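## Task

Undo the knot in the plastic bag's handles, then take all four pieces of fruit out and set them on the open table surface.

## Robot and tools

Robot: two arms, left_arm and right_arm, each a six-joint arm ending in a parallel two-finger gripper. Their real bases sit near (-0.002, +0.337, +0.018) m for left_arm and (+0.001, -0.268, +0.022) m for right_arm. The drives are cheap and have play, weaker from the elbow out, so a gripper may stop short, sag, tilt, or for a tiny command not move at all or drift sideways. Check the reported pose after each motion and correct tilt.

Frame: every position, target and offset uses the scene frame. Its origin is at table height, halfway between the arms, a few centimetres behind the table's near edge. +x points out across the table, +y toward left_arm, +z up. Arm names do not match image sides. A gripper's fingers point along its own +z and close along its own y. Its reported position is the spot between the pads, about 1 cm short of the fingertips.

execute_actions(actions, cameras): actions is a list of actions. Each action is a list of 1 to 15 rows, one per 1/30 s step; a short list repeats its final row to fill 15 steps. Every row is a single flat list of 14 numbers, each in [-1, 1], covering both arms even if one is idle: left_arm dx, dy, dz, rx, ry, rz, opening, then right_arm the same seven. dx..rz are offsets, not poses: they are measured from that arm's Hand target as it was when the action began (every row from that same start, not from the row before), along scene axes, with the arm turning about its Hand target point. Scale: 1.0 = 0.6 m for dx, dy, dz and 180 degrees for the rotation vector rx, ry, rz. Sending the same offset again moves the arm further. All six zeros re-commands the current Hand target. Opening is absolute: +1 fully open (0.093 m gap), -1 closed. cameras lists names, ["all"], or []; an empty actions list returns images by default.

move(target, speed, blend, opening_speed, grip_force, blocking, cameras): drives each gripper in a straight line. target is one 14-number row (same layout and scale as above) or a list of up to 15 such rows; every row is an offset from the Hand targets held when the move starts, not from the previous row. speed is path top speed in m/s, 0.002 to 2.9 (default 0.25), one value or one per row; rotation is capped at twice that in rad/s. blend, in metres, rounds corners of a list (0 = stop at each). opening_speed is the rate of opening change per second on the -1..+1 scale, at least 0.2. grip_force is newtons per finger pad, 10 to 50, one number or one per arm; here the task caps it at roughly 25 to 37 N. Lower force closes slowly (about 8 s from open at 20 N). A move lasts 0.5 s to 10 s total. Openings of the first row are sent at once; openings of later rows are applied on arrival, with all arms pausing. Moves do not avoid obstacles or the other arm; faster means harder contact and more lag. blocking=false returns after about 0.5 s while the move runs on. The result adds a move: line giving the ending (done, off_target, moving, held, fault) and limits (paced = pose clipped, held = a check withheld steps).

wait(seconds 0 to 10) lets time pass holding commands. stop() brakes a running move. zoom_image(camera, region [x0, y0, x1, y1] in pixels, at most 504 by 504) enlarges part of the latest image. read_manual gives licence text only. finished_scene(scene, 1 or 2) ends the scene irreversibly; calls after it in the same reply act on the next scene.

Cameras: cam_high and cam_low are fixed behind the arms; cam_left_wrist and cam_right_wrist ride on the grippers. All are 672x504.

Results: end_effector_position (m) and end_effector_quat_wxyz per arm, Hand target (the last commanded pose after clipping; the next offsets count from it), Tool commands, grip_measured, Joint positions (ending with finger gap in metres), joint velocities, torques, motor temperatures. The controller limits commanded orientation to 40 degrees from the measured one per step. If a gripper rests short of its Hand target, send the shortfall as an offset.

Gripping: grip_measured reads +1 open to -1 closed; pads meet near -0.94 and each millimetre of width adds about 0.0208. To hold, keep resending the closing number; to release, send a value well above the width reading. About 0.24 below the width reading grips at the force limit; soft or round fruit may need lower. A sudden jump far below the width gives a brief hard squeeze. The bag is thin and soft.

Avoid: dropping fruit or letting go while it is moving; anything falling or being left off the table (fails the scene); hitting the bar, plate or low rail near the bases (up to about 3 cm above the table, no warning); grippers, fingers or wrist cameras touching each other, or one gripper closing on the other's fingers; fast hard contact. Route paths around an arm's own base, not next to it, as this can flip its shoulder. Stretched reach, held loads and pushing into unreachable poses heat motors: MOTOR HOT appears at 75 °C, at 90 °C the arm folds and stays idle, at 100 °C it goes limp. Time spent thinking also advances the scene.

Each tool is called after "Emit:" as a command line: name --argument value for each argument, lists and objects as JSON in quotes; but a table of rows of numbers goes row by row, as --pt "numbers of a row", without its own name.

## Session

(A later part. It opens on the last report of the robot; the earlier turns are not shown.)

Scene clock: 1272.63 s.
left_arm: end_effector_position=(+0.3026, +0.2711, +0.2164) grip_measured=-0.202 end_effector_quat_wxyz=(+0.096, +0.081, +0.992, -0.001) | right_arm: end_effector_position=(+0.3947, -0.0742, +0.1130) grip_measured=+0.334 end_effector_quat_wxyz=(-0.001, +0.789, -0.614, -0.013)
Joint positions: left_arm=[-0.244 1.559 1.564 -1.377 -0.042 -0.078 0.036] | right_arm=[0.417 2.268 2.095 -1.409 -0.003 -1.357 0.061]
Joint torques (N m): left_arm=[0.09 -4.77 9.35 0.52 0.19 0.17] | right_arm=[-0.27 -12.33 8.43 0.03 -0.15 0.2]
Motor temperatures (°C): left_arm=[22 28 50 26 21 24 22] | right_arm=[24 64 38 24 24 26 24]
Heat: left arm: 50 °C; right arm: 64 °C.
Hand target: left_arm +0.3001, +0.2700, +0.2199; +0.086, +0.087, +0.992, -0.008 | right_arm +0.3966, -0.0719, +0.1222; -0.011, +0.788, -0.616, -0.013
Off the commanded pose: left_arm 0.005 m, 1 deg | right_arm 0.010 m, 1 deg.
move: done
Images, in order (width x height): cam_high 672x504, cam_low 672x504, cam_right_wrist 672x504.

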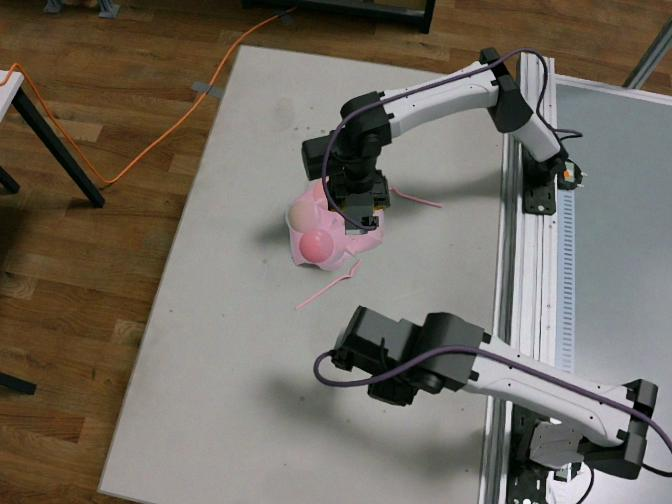

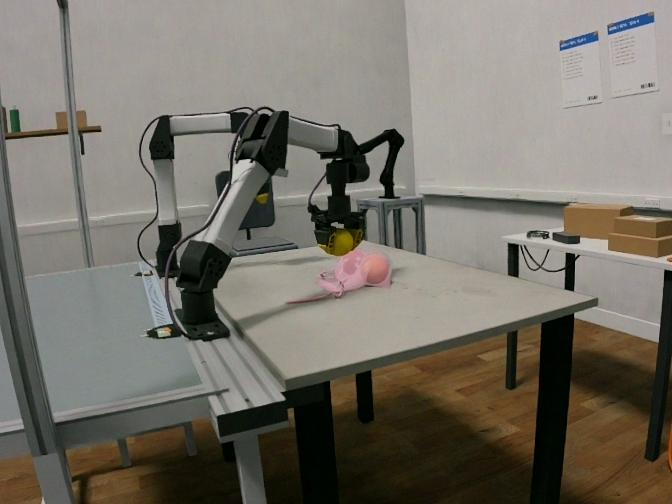

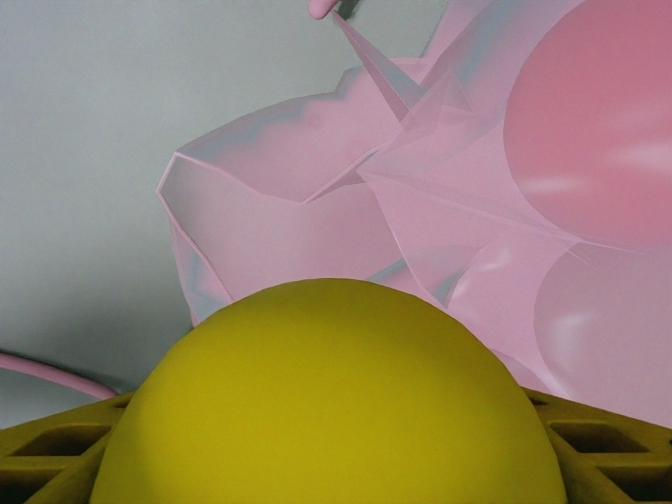

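Emit:
move --pt "0 0 0 0 0 0 -0.2 0 0 0.08 0 0 0.0 0.3" --pt "0 0 0 0 0 0 -0.2 -0.128 -0.36 0.08 0 0 0.0 0.3" --speed 0.15 --blend '[0.02, 0]' --cameras '["cam_high","cam_right_wrist"]'

Scene clock: 1280.93 s.
left_arm: end_effector_position=(+0.3026, +0.2711, +0.2164) grip_measured=-0.202 end_effector_quat_wxyz=(+0.096, +0.081, +0.992, -0.001) | right_arm: end_effector_position=(+0.3206, -0.2889, +0.1614) grip_measured=+0.334 end_effector_quat_wxyz=(+0.004, +0.784, -0.620, -0.027)
Joint positions: left_arm=[-0.244 1.559 1.564 -1.377 -0.042 -0.078 0.036] | right_arm=[-0.103 1.786 1.599 -1.424 -0.005 -1.864 0.061]
Joint torques (N m): left_arm=[0.08 -4.71 9.39 0.51 0.18 0.18] | right_arm=[-0.58 -11.12 4.97 0.22 -0.14 0.07]
Motor temperatures (°C): left_arm=[22 28 50 26 21 24 22] | right_arm=[24 66 39 24 24 26 24]
Heat: left arm: 50 °C; right arm: 66 °C.
Hand target: left_arm +0.3001, +0.2700, +0.2199; +0.086, +0.087, +0.992, -0.008 | right_arm +0.3198, -0.2880, +0.1701; -0.011, +0.787, -0.616, -0.013
Off the commanded pose: left_arm 0.005 m, 1 deg | right_arm 0.009 m, 2 deg.
move: done
Images, in order (width x height): cam_high 672x504, cam_right_wrist 672x504.

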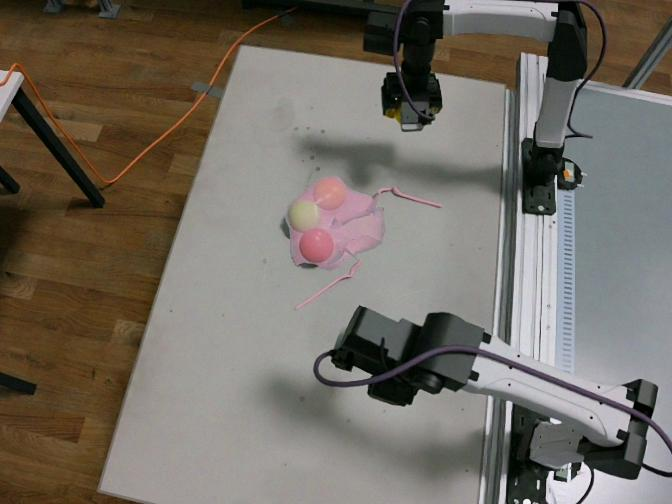

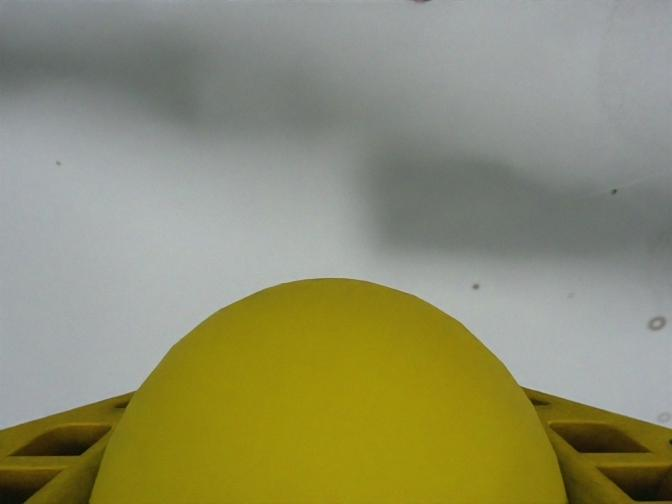

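Emit:
move --target '[0,0,0,0,0,0,-0.2, 0,0,-0.205,0,0,0.0,0.3]' --speed 0.1 --cameras '["cam_low"]'

Scene clock: 1285.07 s.
left_arm: end_effector_position=(+0.3026, +0.2711, +0.2164) grip_measured=-0.202 end_effector_quat_wxyz=(+0.096, +0.081, +0.992, -0.001) | right_arm: end_effector_position=(+0.3202, -0.2876, +0.0526) grip_measured=+0.334 end_effector_quat_wxyz=(-0.009, +0.786, -0.618, -0.009)
Joint positions: left_arm=[-0.244 1.559 1.564 -1.377 -0.042 -0.078 0.036] | right_arm=[-0.106 1.814 1.194 -0.945 -0.005 -1.872 0.061]
Joint torques (N m): left_arm=[0.01 -4.75 9.43 0.49 0.16 0.16] | right_arm=[-0.91 -6.94 5.12 0.31 -0.19 0.02]
Motor temperatures (°C): left_arm=[22 28 50 26 21 24 22] | right_arm=[24 66 39 24 24 26 24]
Heat: left arm: 50 °C; right arm: 66 °C.
Hand target: left_arm +0.3001, +0.2700, +0.2199; +0.086, +0.087, +0.992, -0.008 | right_arm +0.3199, -0.2879, +0.0471; -0.011, +0.788, -0.616, -0.013
Off the commanded pose: left_arm 0.005 m, 1 deg | right_arm 0.005 m, 1 deg.
move: done
Images, in order (width x height): cam_low 672x504.

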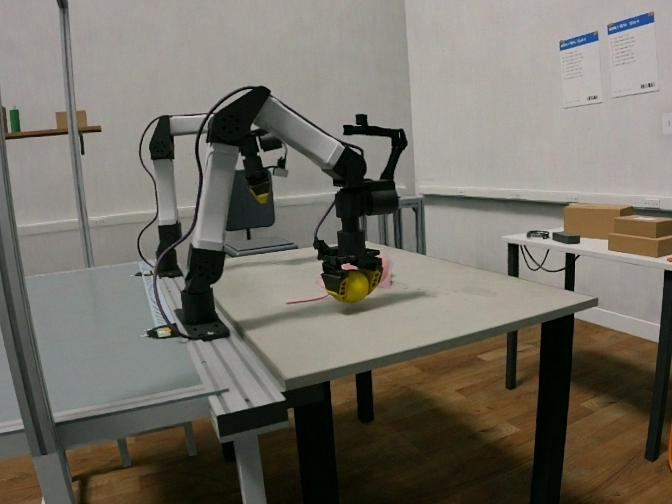

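Emit:
move --target '[0,0,0,0,0,0,-0.2, 0,0,-0.018,0,0,0.0,0.3]' --speed 0.03 --cameras '[]'

Emit:
move --target '[0,0,0,0,0,0,-0.2, 0,0,-0.008,0,0,0.0,0.3]' --speed 0.03 --cameras '["cam_low"]'

Scene clock: 1289.20 s.
left_arm: end_effector_position=(+0.3026, +0.2711, +0.2164) grip_measured=-0.202 end_effector_quat_wxyz=(+0.096, +0.081, +0.992, -0.001) | right_arm: end_effector_position=(+0.3213, -0.2874, +0.0431) grip_measured=+0.334 end_effector_quat_wxyz=(-0.010, +0.786, -0.618, -0.007)
Joint positions: left_arm=[-0.244 1.559 1.564 -1.377 -0.042 -0.078 0.036] | right_arm=[-0.106 1.828 1.171 -0.904 -0.005 -1.873 0.061]
Joint torques (N m): left_arm=[0.02 -4.74 9.43 0.5 0.17 0.16] | right_arm=[-0.9 -7.02 4.89 0.29 -0.15 0.01]
Motor temperatures (°C): left_arm=[22 28 50 26 21 24 22] | right_arm=[24 65 38 24 24 26 24]
Heat: left arm: 50 °C; right arm: 65 °C.
Hand target: left_arm +0.3001, +0.2700, +0.2199; +0.086, +0.087, +0.992, -0.008 | right_arm +0.3199, -0.2879, +0.0363; -0.011, +0.788, -0.616, -0.013
Off the commanded pose: left_arm 0.005 m, 1 deg | right_arm 0.007 m, 1 deg.
move: done
No camera images: "cameras" was empty.

Scene clock: 1290.10 s.
left_arm: end_effector_position=(+0.3026, +0.2711, +0.2164) grip_measured=-0.202 end_effector_quat_wxyz=(+0.096, +0.081, +0.992, -0.001) | right_arm: end_effector_position=(+0.3214, -0.2873, +0.0385) grip_measured=+0.334 end_effector_quat_wxyz=(-0.011, +0.787, -0.617, -0.007)
Joint positions: left_arm=[-0.244 1.559 1.564 -1.377 -0.042 -0.078 0.036] | right_arm=[-0.106 1.836 1.161 -0.886 -0.005 -1.873 0.061]
Joint torques (N m): left_arm=[0.05 -4.72 9.48 0.51 0.16 0.18] | right_arm=[-0.94 -6.84 4.88 0.35 -0.13 0.02]
Motor temperatures (°C): left_arm=[22 28 50 26 21 24 22] | right_arm=[24 65 38 24 24 26 24]
Heat: left arm: 50 °C; right arm: 65 °C.
Hand target: left_arm +0.3001, +0.2700, +0.2199; +0.086, +0.087, +0.992, -0.008 | right_arm +0.3198, -0.2879, +0.0315; -0.011, +0.788, -0.616, -0.014
Off the commanded pose: left_arm 0.005 m, 1 deg | right_arm 0.007 m, 1 deg.
move: done
Images, in order (width x height): cam_low 672x504.

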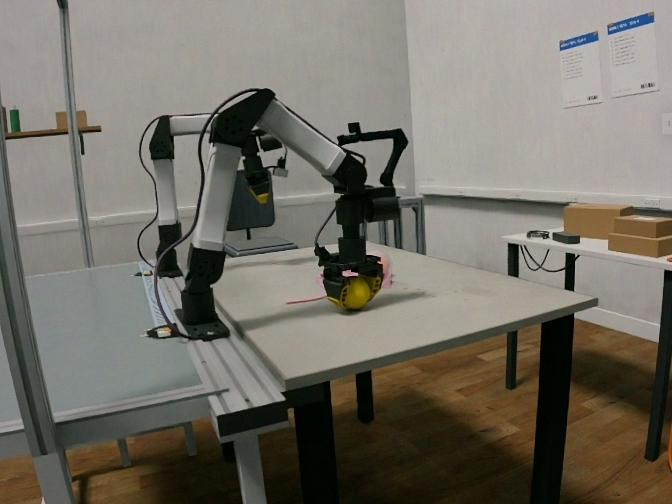

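Emit:
zoom_image --camera "cam_low" --region '[300, 250, 420, 330]'

Scaled by 4.200 from the camera's 672x504 image, which has a finer 960x720 frame.

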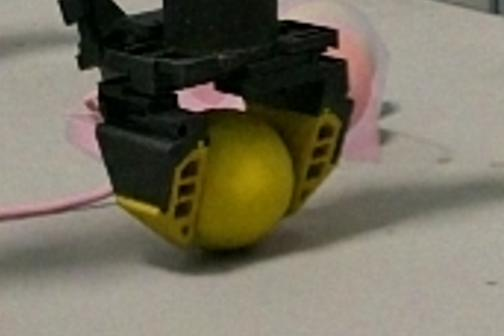

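Emit:
move --target '[0,0,0,0,0,0,-0.2, 0,0,-0.007,0,0,0.0,0.3]' --speed 0.02 --cameras '[]'

Scene clock: 1293.93 s.
left_arm: end_effector_position=(+0.3026, +0.2711, +0.2164) grip_measured=-0.202 end_effector_quat_wxyz=(+0.096, +0.081, +0.992, -0.001) | right_arm: end_effector_position=(+0.3228, -0.2874, +0.0369) grip_measured=+0.334 end_effector_quat_wxyz=(-0.013, +0.787, -0.617, -0.004)
Joint positions: left_arm=[-0.244 1.559 1.564 -1.377 -0.042 -0.078 0.036] | right_arm=[-0.106 1.837 1.156 -0.872 -0.005 -1.873 0.061]
Joint torques (N m): left_arm=[0.13 -4.7 9.33 0.53 0.17 0.13] | right_arm=[-1.06 -6.32 4.53 0.35 -0.12 0.04]
Motor temperatures (°C): left_arm=[22 28 50 26 21 24 22] | right_arm=[24 64 38 24 24 26 25]
Heat: left arm: 50 °C; right arm: 64 °C.
Hand target: left_arm +0.3001, +0.2700, +0.2199; +0.086, +0.087, +0.992, -0.008 | right_arm +0.3198, -0.2879, +0.0273; -0.011, +0.788, -0.616, -0.013
Off the commanded pose: left_arm 0.005 m, 1 deg | right_arm 0.010 m, 1 deg.
move: done
No camera images: "cameras" was empty.

Emit:
move --pt "0 0 0 0 0 0 -0.2 0 0 0.007 0 0 0.0 0.3" --pt "0 0 0 0 0 0 -0.2 0 0 0.007 0 0 0.0 0.95" --speed 0.02 --opening_speed 0.3 --cameras '["cam_low","cam_right_wrist"]'

Scene clock: 1300.47 s.
left_arm: end_effector_position=(+0.3026, +0.2711, +0.2164) grip_measured=-0.202 end_effector_quat_wxyz=(+0.096, +0.081, +0.992, -0.001) | right_arm: end_effector_position=(+0.3228, -0.2874, +0.0369) grip_measured=+0.947 end_effector_quat_wxyz=(-0.013, +0.787, -0.617, -0.004)
Joint positions: left_arm=[-0.244 1.559 1.564 -1.377 -0.042 -0.078 0.036] | right_arm=[-0.106 1.837 1.156 -0.872 -0.005 -1.873 0.091]
Joint torques (N m): left_arm=[0.1 -4.75 9.42 0.53 0.18 0.17] | right_arm=[-0.94 -6.87 5.29 0.23 -0.13 0.04]
Motor temperatures (°C): left_arm=[22 28 50 26 21 24 22] | right_arm=[24 62 38 24 24 26 24]
Heat: left arm: 50 °C; right arm: 62 °C.
Hand target: left_arm +0.3001, +0.2700, +0.2199; +0.086, +0.087, +0.992, -0.008 | right_arm +0.3198, -0.2879, +0.0315; -0.011, +0.788, -0.616, -0.013
Off the commanded pose: left_arm 0.005 m, 1 deg | right_arm 0.006 m, 1 deg.
move: done
Images, in order (width x height): cam_low 672x504, cam_right_wrist 672x504.

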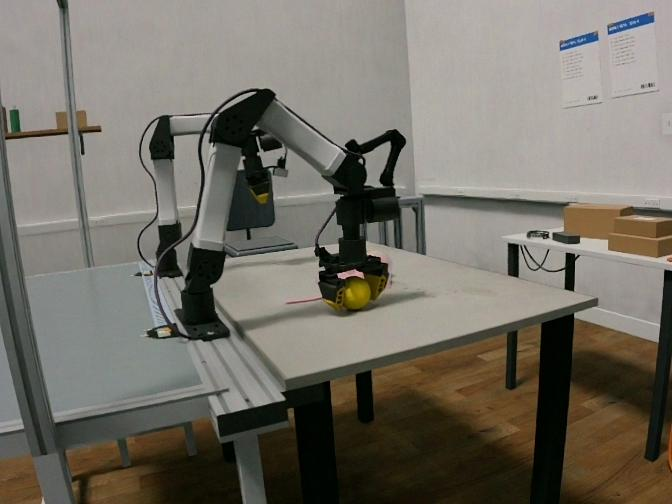

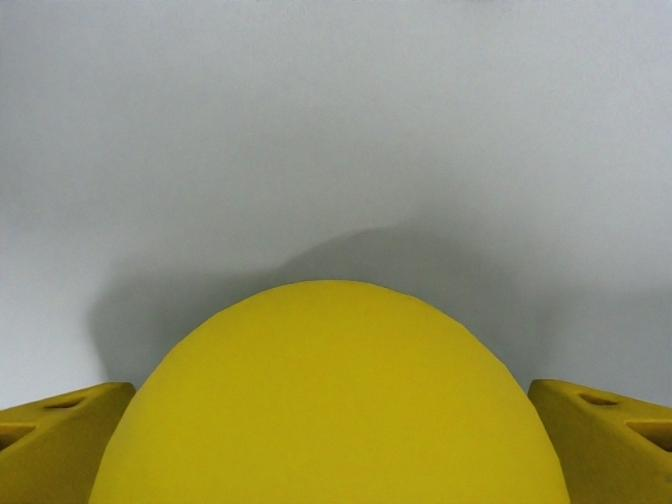

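Emit:
move --target '[0,0,0,0,0,0,-0.2, 0,0,0.22,0,0,0.0,0.95]' --speed 0.1 --cameras '["cam_high","cam_low"]'

Scene clock: 1305.53 s.
left_arm: end_effector_position=(+0.3026, +0.2711, +0.2164) grip_measured=-0.202 end_effector_quat_wxyz=(+0.096, +0.081, +0.992, -0.001) | right_arm: end_effector_position=(+0.3178, -0.2893, +0.1474) grip_measured=+0.947 end_effector_quat_wxyz=(+0.004, +0.786, -0.617, -0.028)
Joint positions: left_arm=[-0.244 1.559 1.564 -1.377 -0.042 -0.078 0.036] | right_arm=[-0.106 1.776 1.532 -1.368 -0.005 -1.873 0.091]
Joint torques (N m): left_arm=[-0.03 -4.7 9.39 0.53 0.2 0.18] | right_arm=[-0.25 -10.52 8.2 -0.08 -0.12 0.08]
Motor temperatures (°C): left_arm=[22 28 50 26 21 24 22] | right_arm=[24 62 38 24 24 26 24]
Heat: left arm: 50 °C; right arm: 62 °C.
Hand target: left_arm +0.3001, +0.2700, +0.2199; +0.086, +0.087, +0.992, -0.008 | right_arm +0.3199, -0.2879, +0.1635; -0.011, +0.788, -0.616, -0.013
Off the commanded pose: left_arm 0.005 m, 1 deg | right_arm 0.016 m, 2 deg.
move: off_target (right_arm)
Images, in order (width x height): cam_high 672x504, cam_low 672x504.

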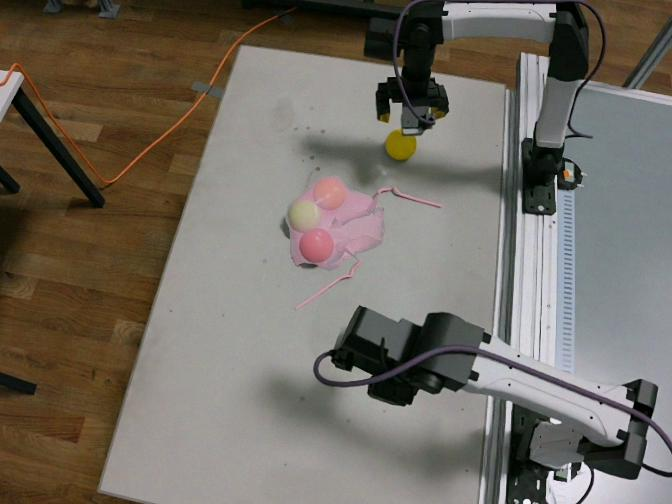

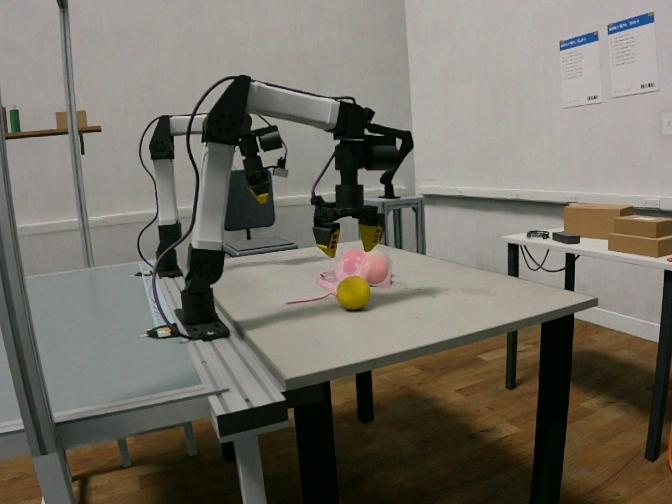

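Emit:
zoom_image --camera "cam_high" --region '[260, 150, 450, 320]'

Scaled by 2.653 from the camera's 672x504 image, which has a finer 960x720 frame.

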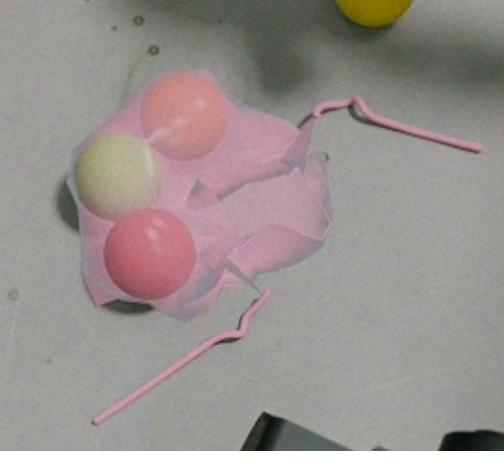

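Emit:
move --pt "0 0 0 0 0 0 -0.2 0.02 0.2 0.0 0 0 0.0 0.3" --pt "0 0 0 0 0 0 -0.2 0.04 0.35 -0.08 0 0 0.0 -0.5" --speed 0.2 --blend '[0.03, 0]' --cameras '["cam_high","cam_right_wrist"]'

Scene clock: 1332.70 s.
left_arm: end_effector_position=(+0.3026, +0.2711, +0.2164) grip_measured=-0.202 end_effector_quat_wxyz=(+0.096, +0.081, +0.992, -0.001) | right_arm: end_effector_position=(+0.3355, -0.0845, +0.1147) grip_measured=-0.497 end_effector_quat_wxyz=(+0.001, +0.790, -0.613, -0.018)
Joint positions: left_arm=[-0.244 1.559 1.564 -1.377 -0.042 -0.078 0.036] | right_arm=[0.46 2.018 1.709 -1.281 -0.009 -1.317 0.021]
Joint torques (N m): left_arm=[0.03 -4.79 9.39 0.52 0.18 0.16] | right_arm=[-0.02 -8.75 8.51 0.28 -0.09 0.2]
Motor temperatures (°C): left_arm=[22 28 50 26 21 24 22] | right_arm=[24 61 40 24 24 26 24]
Heat: left arm: 50 °C; right arm: 61 °C.
Hand target: left_arm +0.3001, +0.2700, +0.2199; +0.086, +0.087, +0.992, -0.008 | right_arm +0.3437, -0.0779, +0.1155; -0.011, +0.788, -0.616, -0.014
Off the commanded pose: left_arm 0.005 m, 1 deg | right_arm 0.011 m, 2 deg.
move: off_target (right_arm); target 2's new opening was sent with right_arm's hand 0.011 m and 2 deg from that target
Images, in order (width x height): cam_high 672x504, cam_right_wrist 672x504.

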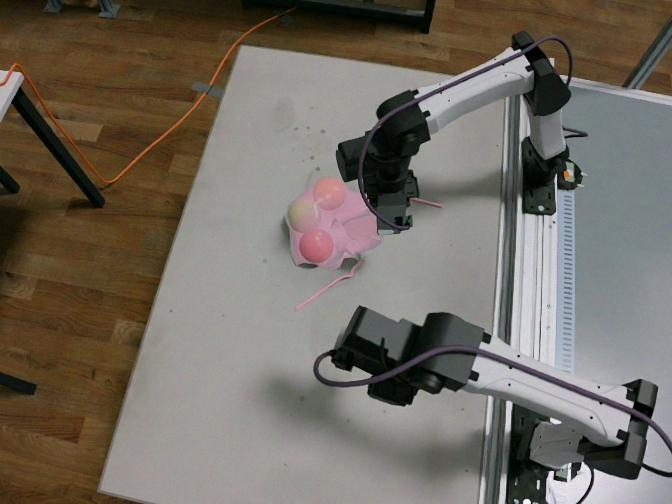

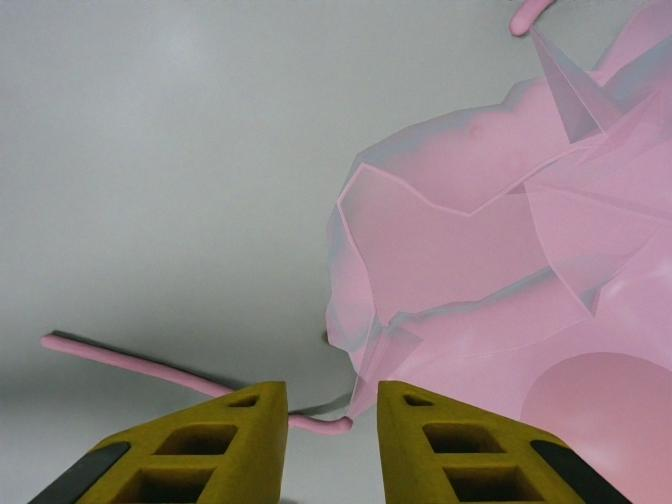

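Emit:
move --target '[0,0,0,0,0,0,-0.2, -0.003,-0.007,-0.115,0,0,0.0,-0.5]' --speed 0.12 --cameras '["cam_right_wrist"]'

Scene clock: 1340.37 s.
left_arm: end_effector_position=(+0.3026, +0.2711, +0.2164) grip_measured=-0.202 end_effector_quat_wxyz=(+0.096, +0.081, +0.992, -0.001) | right_arm: end_effector_position=(+0.3405, -0.0802, +0.0543) grip_measured=-0.497 end_effector_quat_wxyz=(-0.013, +0.790, -0.613, -0.011)
Joint positions: left_arm=[-0.244 1.559 1.564 -1.377 -0.042 -0.078 0.036] | right_arm=[0.46 2.056 1.521 -1.023 -0.009 -1.317 0.021]
Joint torques (N m): left_arm=[0.09 -4.7 9.36 0.53 0.2 0.17] | right_arm=[-0.99 -9.1 5.24 0.39 -0.09 0.15]
Motor temperatures (°C): left_arm=[22 28 50 26 21 24 22] | right_arm=[24 60 40 24 24 26 24]
Heat: left arm: 50 °C; right arm: 60 °C.
Hand target: left_arm +0.3001, +0.2700, +0.2199; +0.086, +0.087, +0.992, -0.008 | right_arm +0.3420, -0.0821, +0.0464; -0.011, +0.788, -0.616, -0.014
Off the commanded pose: left_arm 0.005 m, 1 deg | right_arm 0.008 m, 1 deg.
move: done
Images, in order (width x height): cam_right_wrist 672x504.

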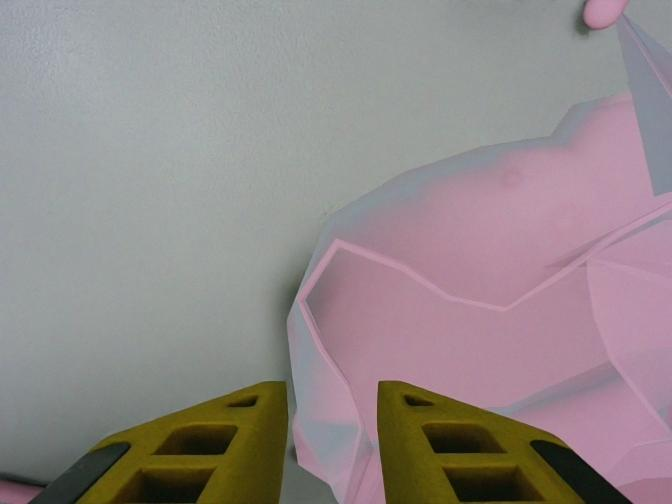

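Emit:
move --pt "0 0 0 0 0 0 -0.2 -0.003 0.0 -0.05 0 0 0.0 -0.5" --pt "0 0 0 0 0 0 -0.2 -0.003 0.0 -0.05 0 0 0.0 -1.0" --speed 0.06 --opening_speed 0.8 --cameras '["cam_right_wrist"]'

Scene clock: 1346.00 s.
left_arm: end_effector_position=(+0.3026, +0.2711, +0.2164) grip_measured=-0.202 end_effector_quat_wxyz=(+0.096, +0.081, +0.992, -0.001) | right_arm: end_effector_position=(+0.3446, -0.0788, +0.0290) grip_measured=-0.976 end_effector_quat_wxyz=(-0.024, +0.788, -0.615, -0.006)
Joint positions: left_arm=[-0.244 1.559 1.564 -1.377 -0.042 -0.078 0.036] | right_arm=[0.456 2.082 1.455 -0.906 -0.009 -1.317 0]
Joint torques (N m): left_arm=[0.05 -4.7 9.43 0.5 0.16 0.17] | right_arm=[-0.55 -8.58 4.71 0.32 -0.1 0.15]
Motor temperatures (°C): left_arm=[22 28 51 26 21 24 22] | right_arm=[24 61 40 24 24 26 24]
Heat: left arm: 51 °C; right arm: 61 °C.
Hand target: left_arm +0.3001, +0.2700, +0.2199; +0.086, +0.087, +0.992, -0.008 | right_arm +0.3403, -0.0820, +0.0166; -0.011, +0.788, -0.616, -0.014
Off the commanded pose: left_arm 0.005 m, 1 deg | right_arm 0.014 m, 2 deg.
move: off_target (right_arm); target 2's new opening was sent with right_arm's hand 0.013 m and 0 deg from that target
Images, in order (width x height): cam_right_wrist 672x504.

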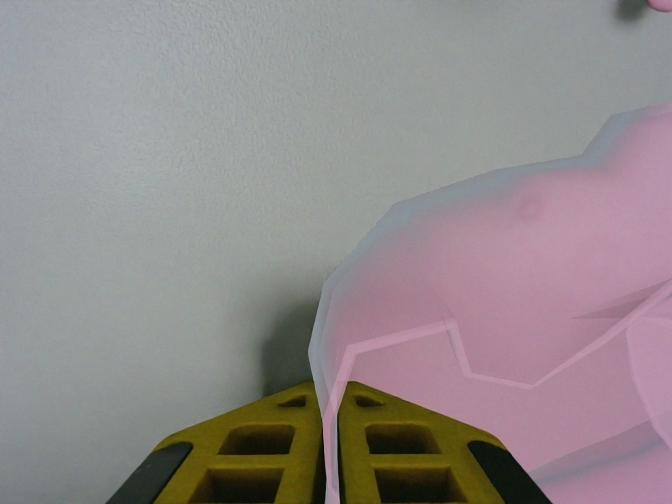

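Emit:
move --target '[0,0,0,0,0,0,-0.2, -0.11,0.0,0.0,0,0,0.0,-1.0]' --speed 0.04 --cameras '["cam_high","cam_low","cam_right_wrist"]'

Scene clock: 1350.47 s.
left_arm: end_effector_position=(+0.3026, +0.2711, +0.2164) grip_measured=-0.202 end_effector_quat_wxyz=(+0.096, +0.081, +0.992, -0.001) | right_arm: end_effector_position=(+0.2985, -0.0753, +0.0273) grip_measured=-0.976 end_effector_quat_wxyz=(-0.048, +0.785, -0.617, +0.005)
Joint positions: left_arm=[-0.244 1.559 1.564 -1.377 -0.042 -0.078 0.036] | right_arm=[0.532 1.913 1.192 -0.76 0.001 -1.235 0]
Joint torques (N m): left_arm=[0.09 -4.74 9.44 0.52 0.18 0.18] | right_arm=[1.2 -8.69 2.93 0.05 -0.17 0.29]
Motor temperatures (°C): left_arm=[22 28 51 26 21 24 22] | right_arm=[24 61 39 24 24 26 24]
Heat: left arm: 51 °C; right arm: 61 °C.
Hand target: left_arm +0.3001, +0.2700, +0.2199; +0.086, +0.087, +0.992, -0.008 | right_arm +0.2742, -0.0821, +0.0165; -0.011, +0.788, -0.616, -0.014
Off the commanded pose: left_arm 0.005 m, 1 deg | right_arm 0.027 m, 5 deg.
move: off_target (right_arm)
Images, in order (width x height): cam_high 672x504, cam_low 672x504, cam_right_wrist 672x504.

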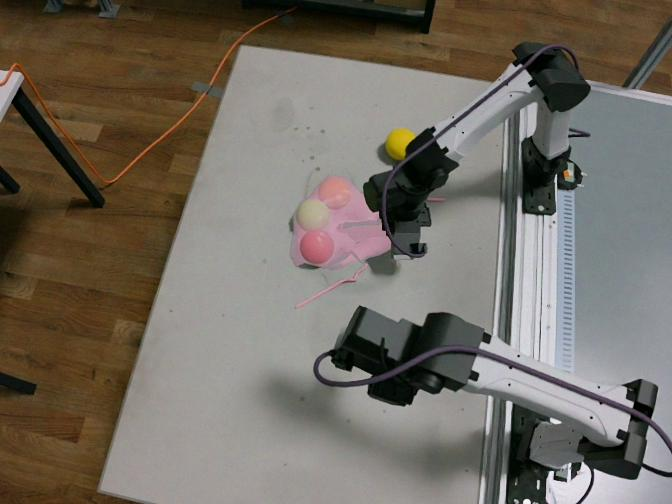

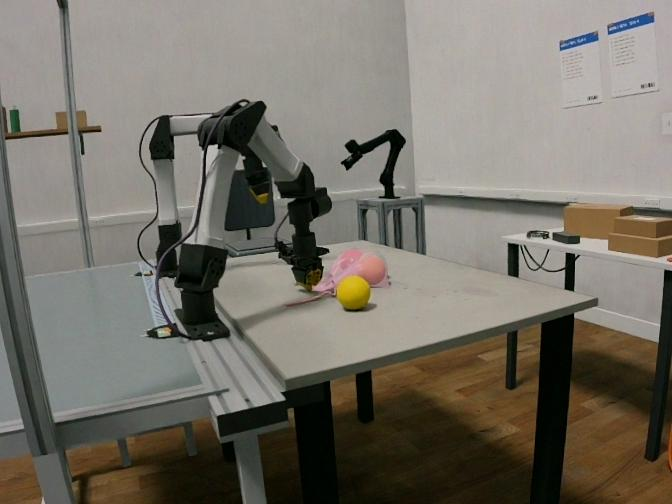

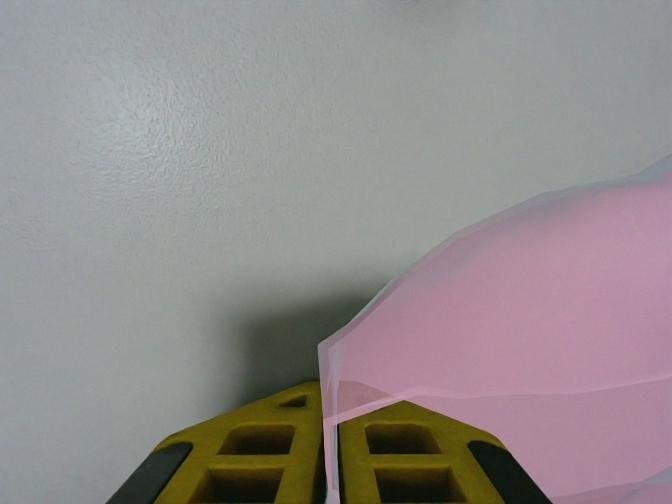

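Emit:
move --target '[0,0,0,0,0,0,-0.2, -0.08,0.0,0.0,0,0,0.0,-1.0]' --speed 0.04 --cameras '["cam_high","cam_low","cam_right_wrist"]'

Scene clock: 1354.90 s.
left_arm: end_effector_position=(+0.3026, +0.2711, +0.2164) grip_measured=-0.202 end_effector_quat_wxyz=(+0.096, +0.081, +0.992, -0.001) | right_arm: end_effector_position=(+0.2517, -0.0727, +0.0273) grip_measured=-0.976 end_effector_quat_wxyz=(-0.051, +0.785, -0.618, +0.006)
Joint positions: left_arm=[-0.244 1.559 1.564 -1.377 -0.042 -0.078 0.036] | right_arm=[0.623 1.784 1.018 -0.709 0.008 -1.143 0]
Joint torques (N m): left_arm=[0.06 -4.67 9.35 0.51 0.18 0.15] | right_arm=[1.17 -7.1 2.66 -0.03 -0.21 0.25]
Motor temperatures (°C): left_arm=[22 28 51 26 21 24 22] | right_arm=[24 60 39 24 24 26 24]
Heat: left arm: 51 °C; right arm: 60 °C.
Hand target: left_arm +0.3001, +0.2700, +0.2199; +0.086, +0.087, +0.992, -0.008 | right_arm +0.2262, -0.0821, +0.0165; -0.011, +0.788, -0.616, -0.013
Off the commanded pose: left_arm 0.005 m, 1 deg | right_arm 0.029 m, 5 deg.
move: off_target (right_arm)
Images, in order (width x height): cam_high 672x504, cam_low 672x504, cam_right_wrist 672x504.

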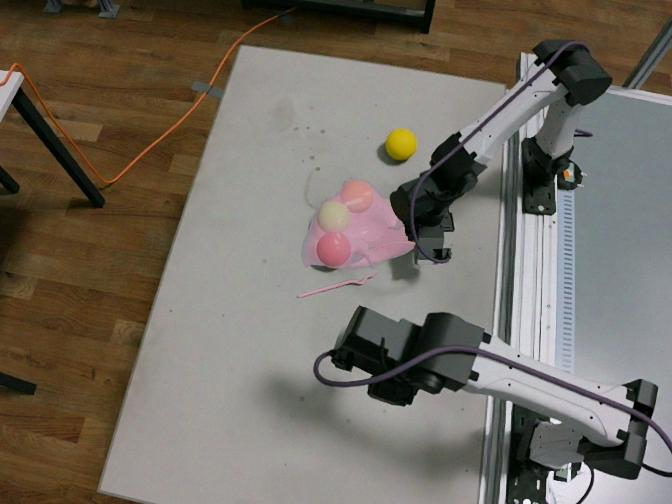

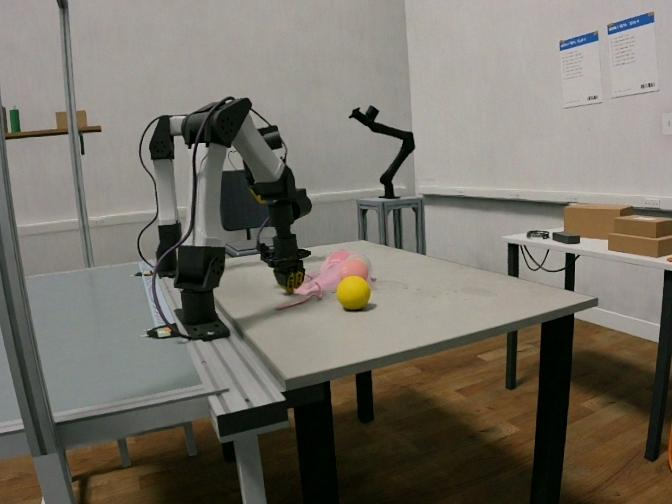

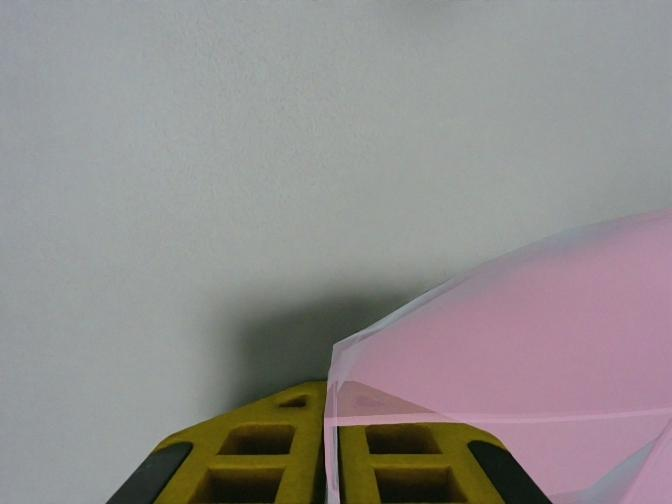

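Emit:
move --target '[0,0,0,0,0,0,-0.2, -0.075,0.0,0.0,0,0,0.0,-1.0]' --speed 0.04 --cameras '["cam_high","cam_low","cam_right_wrist"]'

Scene clock: 1359.93 s.
left_arm: end_effector_position=(+0.3026, +0.2711, +0.2164) grip_measured=-0.202 end_effector_quat_wxyz=(+0.096, +0.081, +0.992, -0.001) | right_arm: end_effector_position=(+0.2066, -0.0702, +0.0273) grip_measured=-0.976 end_effector_quat_wxyz=(-0.054, +0.784, -0.618, +0.005)
Joint positions: left_arm=[-0.244 1.559 1.564 -1.377 -0.042 -0.078 0.036] | right_arm=[0.733 1.668 0.878 -0.681 0.016 -1.032 0]
Joint torques (N m): left_arm=[0.09 -4.78 9.43 0.51 0.19 0.16] | right_arm=[1.1 -5.91 2.69 0.02 -0.23 0.28]
Motor temperatures (°C): left_arm=[22 28 51 26 21 24 22] | right_arm=[24 59 38 24 24 26 24]
Heat: left arm: 51 °C; right arm: 59 °C.
Hand target: left_arm +0.3001, +0.2700, +0.2199; +0.086, +0.087, +0.992, -0.008 | right_arm +0.1813, -0.0821, +0.0165; -0.011, +0.787, -0.616, -0.013
Off the commanded pose: left_arm 0.005 m, 1 deg | right_arm 0.030 m, 5 deg.
move: off_target (right_arm)
Images, in order (width x height): cam_high 672x504, cam_low 672x504, cam_right_wrist 672x504.

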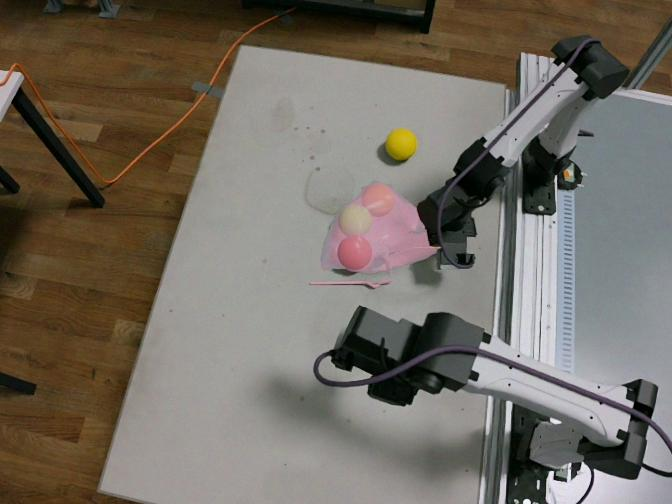

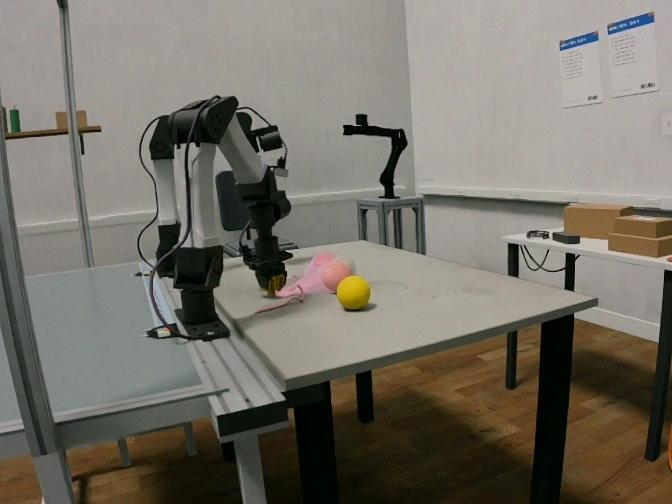

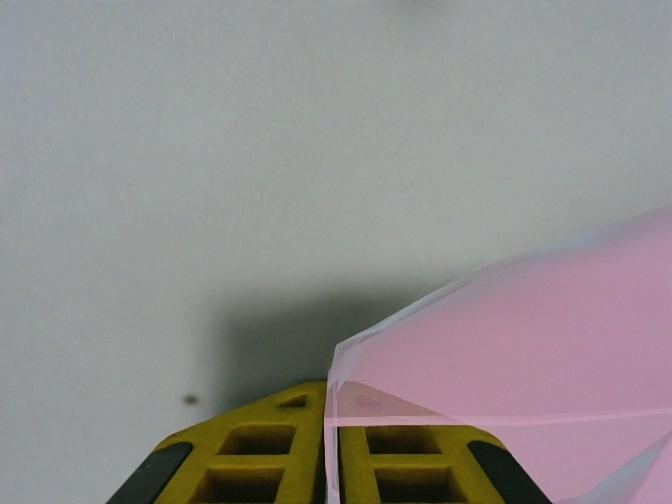

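Emit:
move --pt "0 0 0 0 0 0 -0.2 0.04 0.015 0.0 0 0 0.0 -0.5" --pt "0 0 0 0 0 0 -0.2 0.04 0.015 0.15 0 0 0.0 -0.5" --pt "0 0 0 0 0 0 -0.2 0.23 0.06 0.25 0 0 0.0 -0.5" --speed 0.12 --opening_speed 0.8 --cameras '["cam_high","cam_right_wrist"]'

Scene clock: 1369.03 s.
left_arm: end_effector_position=(+0.3026, +0.2711, +0.2164) grip_measured=-0.202 end_effector_quat_wxyz=(+0.096, +0.081, +0.992, -0.001) | right_arm: end_effector_position=(+0.3175, -0.0482, +0.1672) grip_measured=-0.502 end_effector_quat_wxyz=(-0.014, +0.785, -0.619, -0.007)
Joint positions: left_arm=[-0.244 1.559 1.564 -1.377 -0.042 -0.078 0.036] | right_arm=[0.572 2.005 1.896 -1.444 0 -1.191 0.021]
Joint torques (N m): left_arm=[0.1 -4.71 9.39 0.52 0.19 0.16] | right_arm=[-0.65 -8.17 8.66 0.11 -0.13 0.05]
Motor temperatures (°C): left_arm=[22 28 51 26 21 24 22] | right_arm=[24 58 38 24 24 26 24]
Heat: left arm: 51 °C; right arm: 58 °C.
Hand target: left_arm +0.3001, +0.2700, +0.2199; +0.086, +0.087, +0.992, -0.008 | right_arm +0.3193, -0.0461, +0.1665; -0.011, +0.787, -0.616, -0.014
Off the commanded pose: left_arm 0.005 m, 1 deg | right_arm 0.003 m, 1 deg.
move: done
Images, in order (width x height): cam_high 672x504, cam_right_wrist 672x504.

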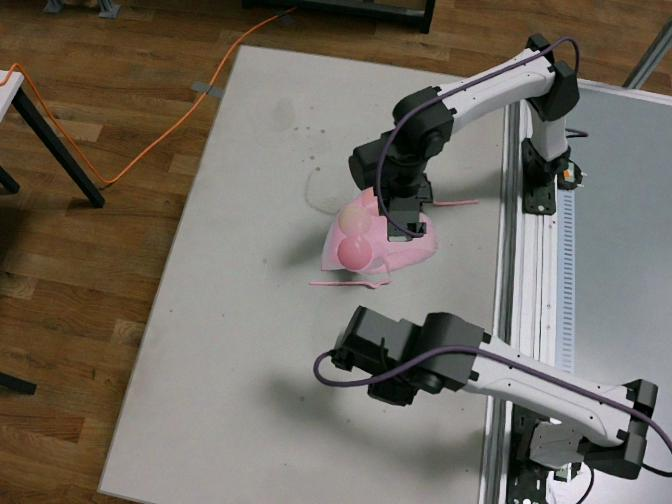

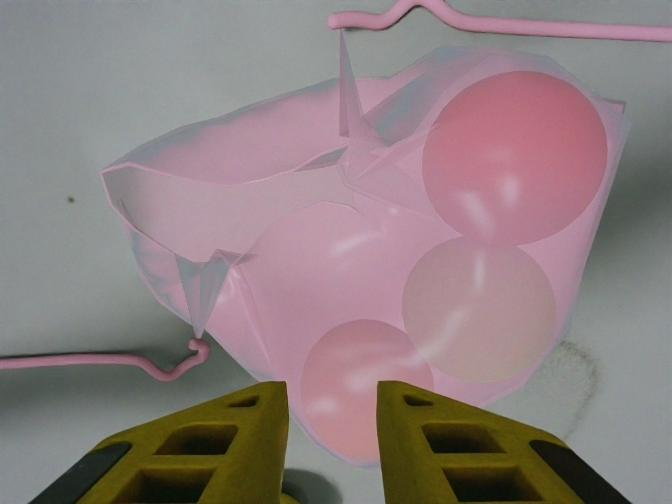

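Emit:
move --target '[0,0,0,0,0,0,-0.2, 0.043,-0.012,-0.145,0,0,0.0,-0.5]' --speed 0.12 --cameras '["cam_right_wrist"]'

Scene clock: 1388.20 s.
left_arm: end_effector_position=(+0.3026, +0.2711, +0.2164) grip_measured=-0.202 end_effector_quat_wxyz=(+0.096, +0.081, +0.992, -0.001) | right_arm: end_effector_position=(+0.3444, -0.0543, +0.0880) grip_measured=-0.502 end_effector_quat_wxyz=(-0.013, +0.785, -0.619, -0.007)
Joint positions: left_arm=[-0.244 1.559 1.564 -1.377 -0.042 -0.078 0.036] | right_arm=[0.516 2.09 1.708 -1.174 -0.001 -1.247 0.021]
Joint torques (N m): left_arm=[0.09 -4.71 9.43 0.52 0.18 0.19] | right_arm=[-0.76 -9.36 5.35 0.41 -0.19 0.01]
Motor temperatures (°C): left_arm=[22 28 51 25 21 24 22] | right_arm=[24 58 40 24 24 26 24]
Heat: left arm: 51 °C; right arm: 58 °C.
Hand target: left_arm +0.3001, +0.2700, +0.2199; +0.086, +0.087, +0.992, -0.008 | right_arm +0.3452, -0.0533, +0.0795; -0.011, +0.788, -0.616, -0.013
Off the commanded pose: left_arm 0.005 m, 1 deg | right_arm 0.009 m, 1 deg.
move: done
Images, in order (width x height): cam_right_wrist 672x504.

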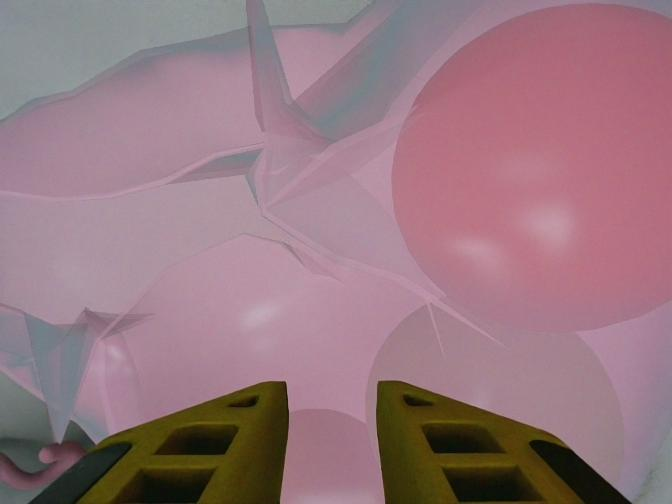

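Emit:
move --pt "0 0 0 0 0 0 -0.2 0.0 0.0 -0.09 0 0 0.0 -0.5" --pt "0 0 0 0 0 0 -0.2 0.0 0.0 -0.09 0 0 0.0 -1.0" --speed 0.06 --opening_speed 0.8 --cameras '["cam_high","cam_right_wrist"]'

Scene clock: 1398.57 s.
left_arm: end_effector_position=(+0.3026, +0.2711, +0.2164) grip_measured=-0.202 end_effector_quat_wxyz=(+0.096, +0.081, +0.992, -0.001) | right_arm: end_effector_position=(+0.3456, -0.0520, +0.0364) grip_measured=-0.983 end_effector_quat_wxyz=(-0.016, +0.786, -0.618, -0.007)
Joint positions: left_arm=[-0.244 1.559 1.564 -1.377 -0.042 -0.078 0.036] | right_arm=[0.516 2.139 1.574 -0.984 -0.002 -1.25 0]
Joint torques (N m): left_arm=[0.1 -4.82 9.47 0.52 0.18 0.18] | right_arm=[-0.99 -9.05 4.98 0.4 -0.15 0.06]
Motor temperatures (°C): left_arm=[22 28 51 25 21 24 22] | right_arm=[24 59 39 24 24 26 24]
Heat: left arm: 51 °C; right arm: 59 °C.
Hand target: left_arm +0.3001, +0.2700, +0.2199; +0.086, +0.087, +0.992, -0.008 | right_arm +0.3451, -0.0533, +0.0256; -0.011, +0.787, -0.616, -0.014
Off the commanded pose: left_arm 0.005 m, 1 deg | right_arm 0.011 m, 1 deg.
move: off_target (right_arm); target 2's new opening was sent with right_arm's hand 0.011 m and 1 deg from that target
Images, in order (width x height): cam_high 672x504, cam_right_wrist 672x504.

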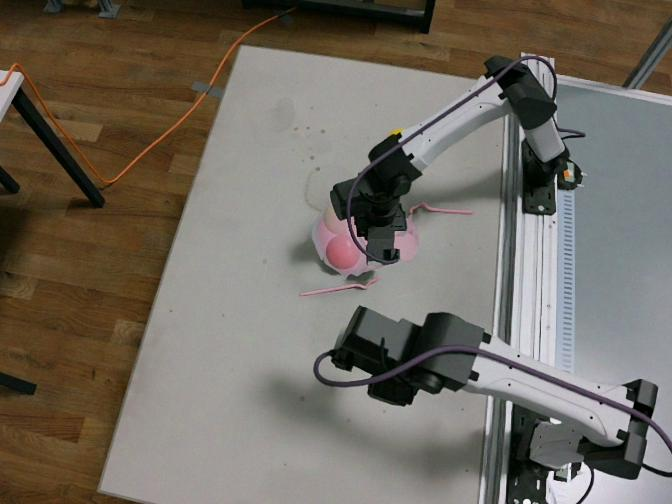

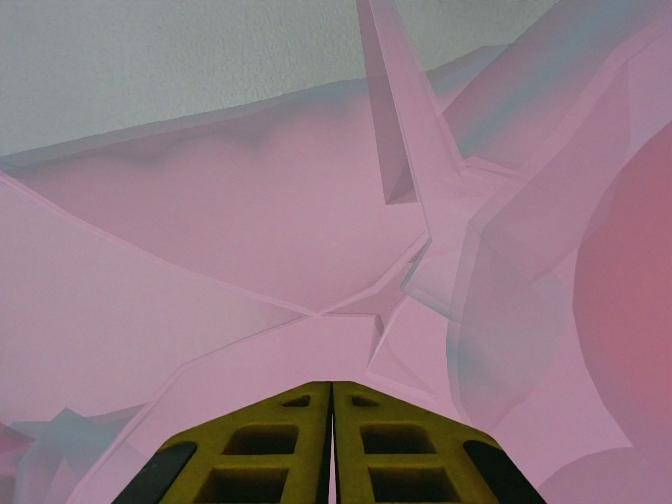

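Emit:
move --target '[0,0,0,0,0,0,-0.2, 0.03,0.0,0.13,0,0,0.0,-1.0]' --speed 0.06 --cameras '["cam_high","cam_low","cam_right_wrist"]'

Scene clock: 1403.47 s.
left_arm: end_effector_position=(+0.3026, +0.2711, +0.2164) grip_measured=-0.202 end_effector_quat_wxyz=(+0.096, +0.081, +0.992, -0.001) | right_arm: end_effector_position=(+0.3611, -0.0540, +0.1053) grip_measured=-0.983 end_effector_quat_wxyz=(-0.015, +0.786, -0.618, -0.007)
Joint positions: left_arm=[-0.244 1.559 1.564 -1.377 -0.042 -0.078 0.036] | right_arm=[0.496 2.139 1.853 -1.266 -0.002 -1.269 0]
Joint torques (N m): left_arm=[0.06 -4.71 9.42 0.51 0.17 0.16] | right_arm=[-0.73 -9.48 8.4 0.07 -0.15 0.04]
Motor temperatures (°C): left_arm=[22 28 51 25 21 24 22] | right_arm=[24 60 39 24 24 26 24]
Heat: left arm: 51 °C; right arm: 60 °C.
Hand target: left_arm +0.3001, +0.2700, +0.2199; +0.086, +0.087, +0.992, -0.008 | right_arm +0.3631, -0.0532, +0.1036; -0.011, +0.787, -0.616, -0.014
Off the commanded pose: left_arm 0.005 m, 1 deg | right_arm 0.003 m, 1 deg.
move: done
Images, in order (width x height): cam_high 672x504, cam_low 672x504, cam_right_wrist 672x504.

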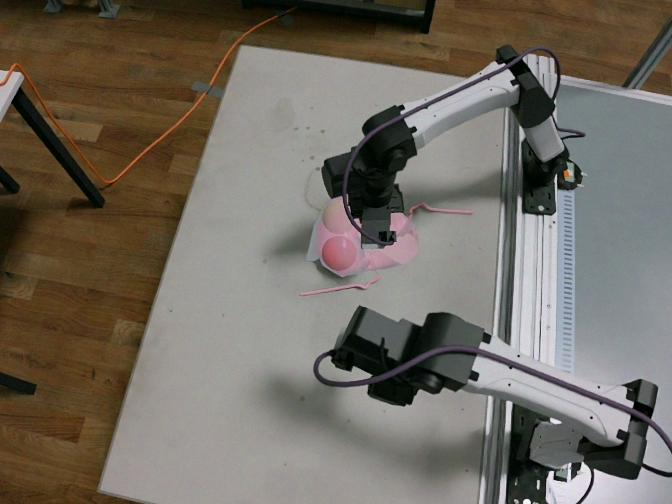

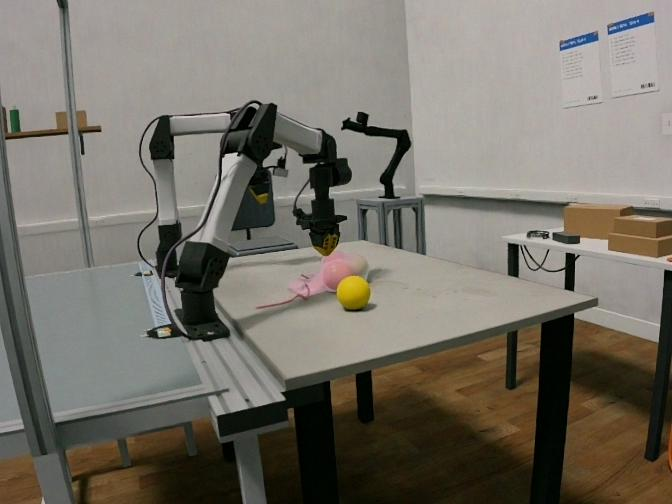

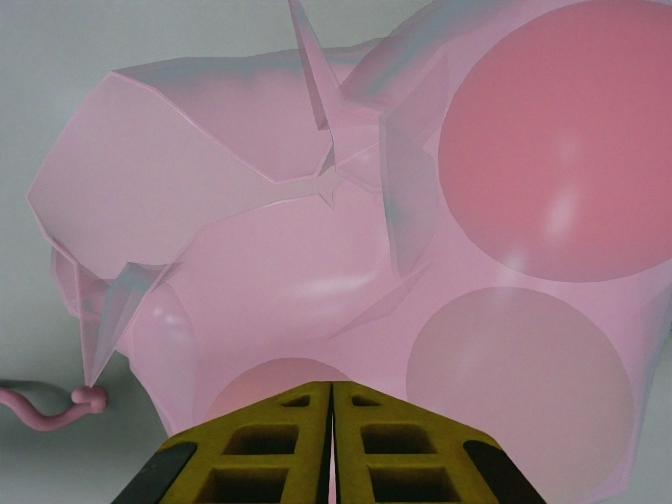

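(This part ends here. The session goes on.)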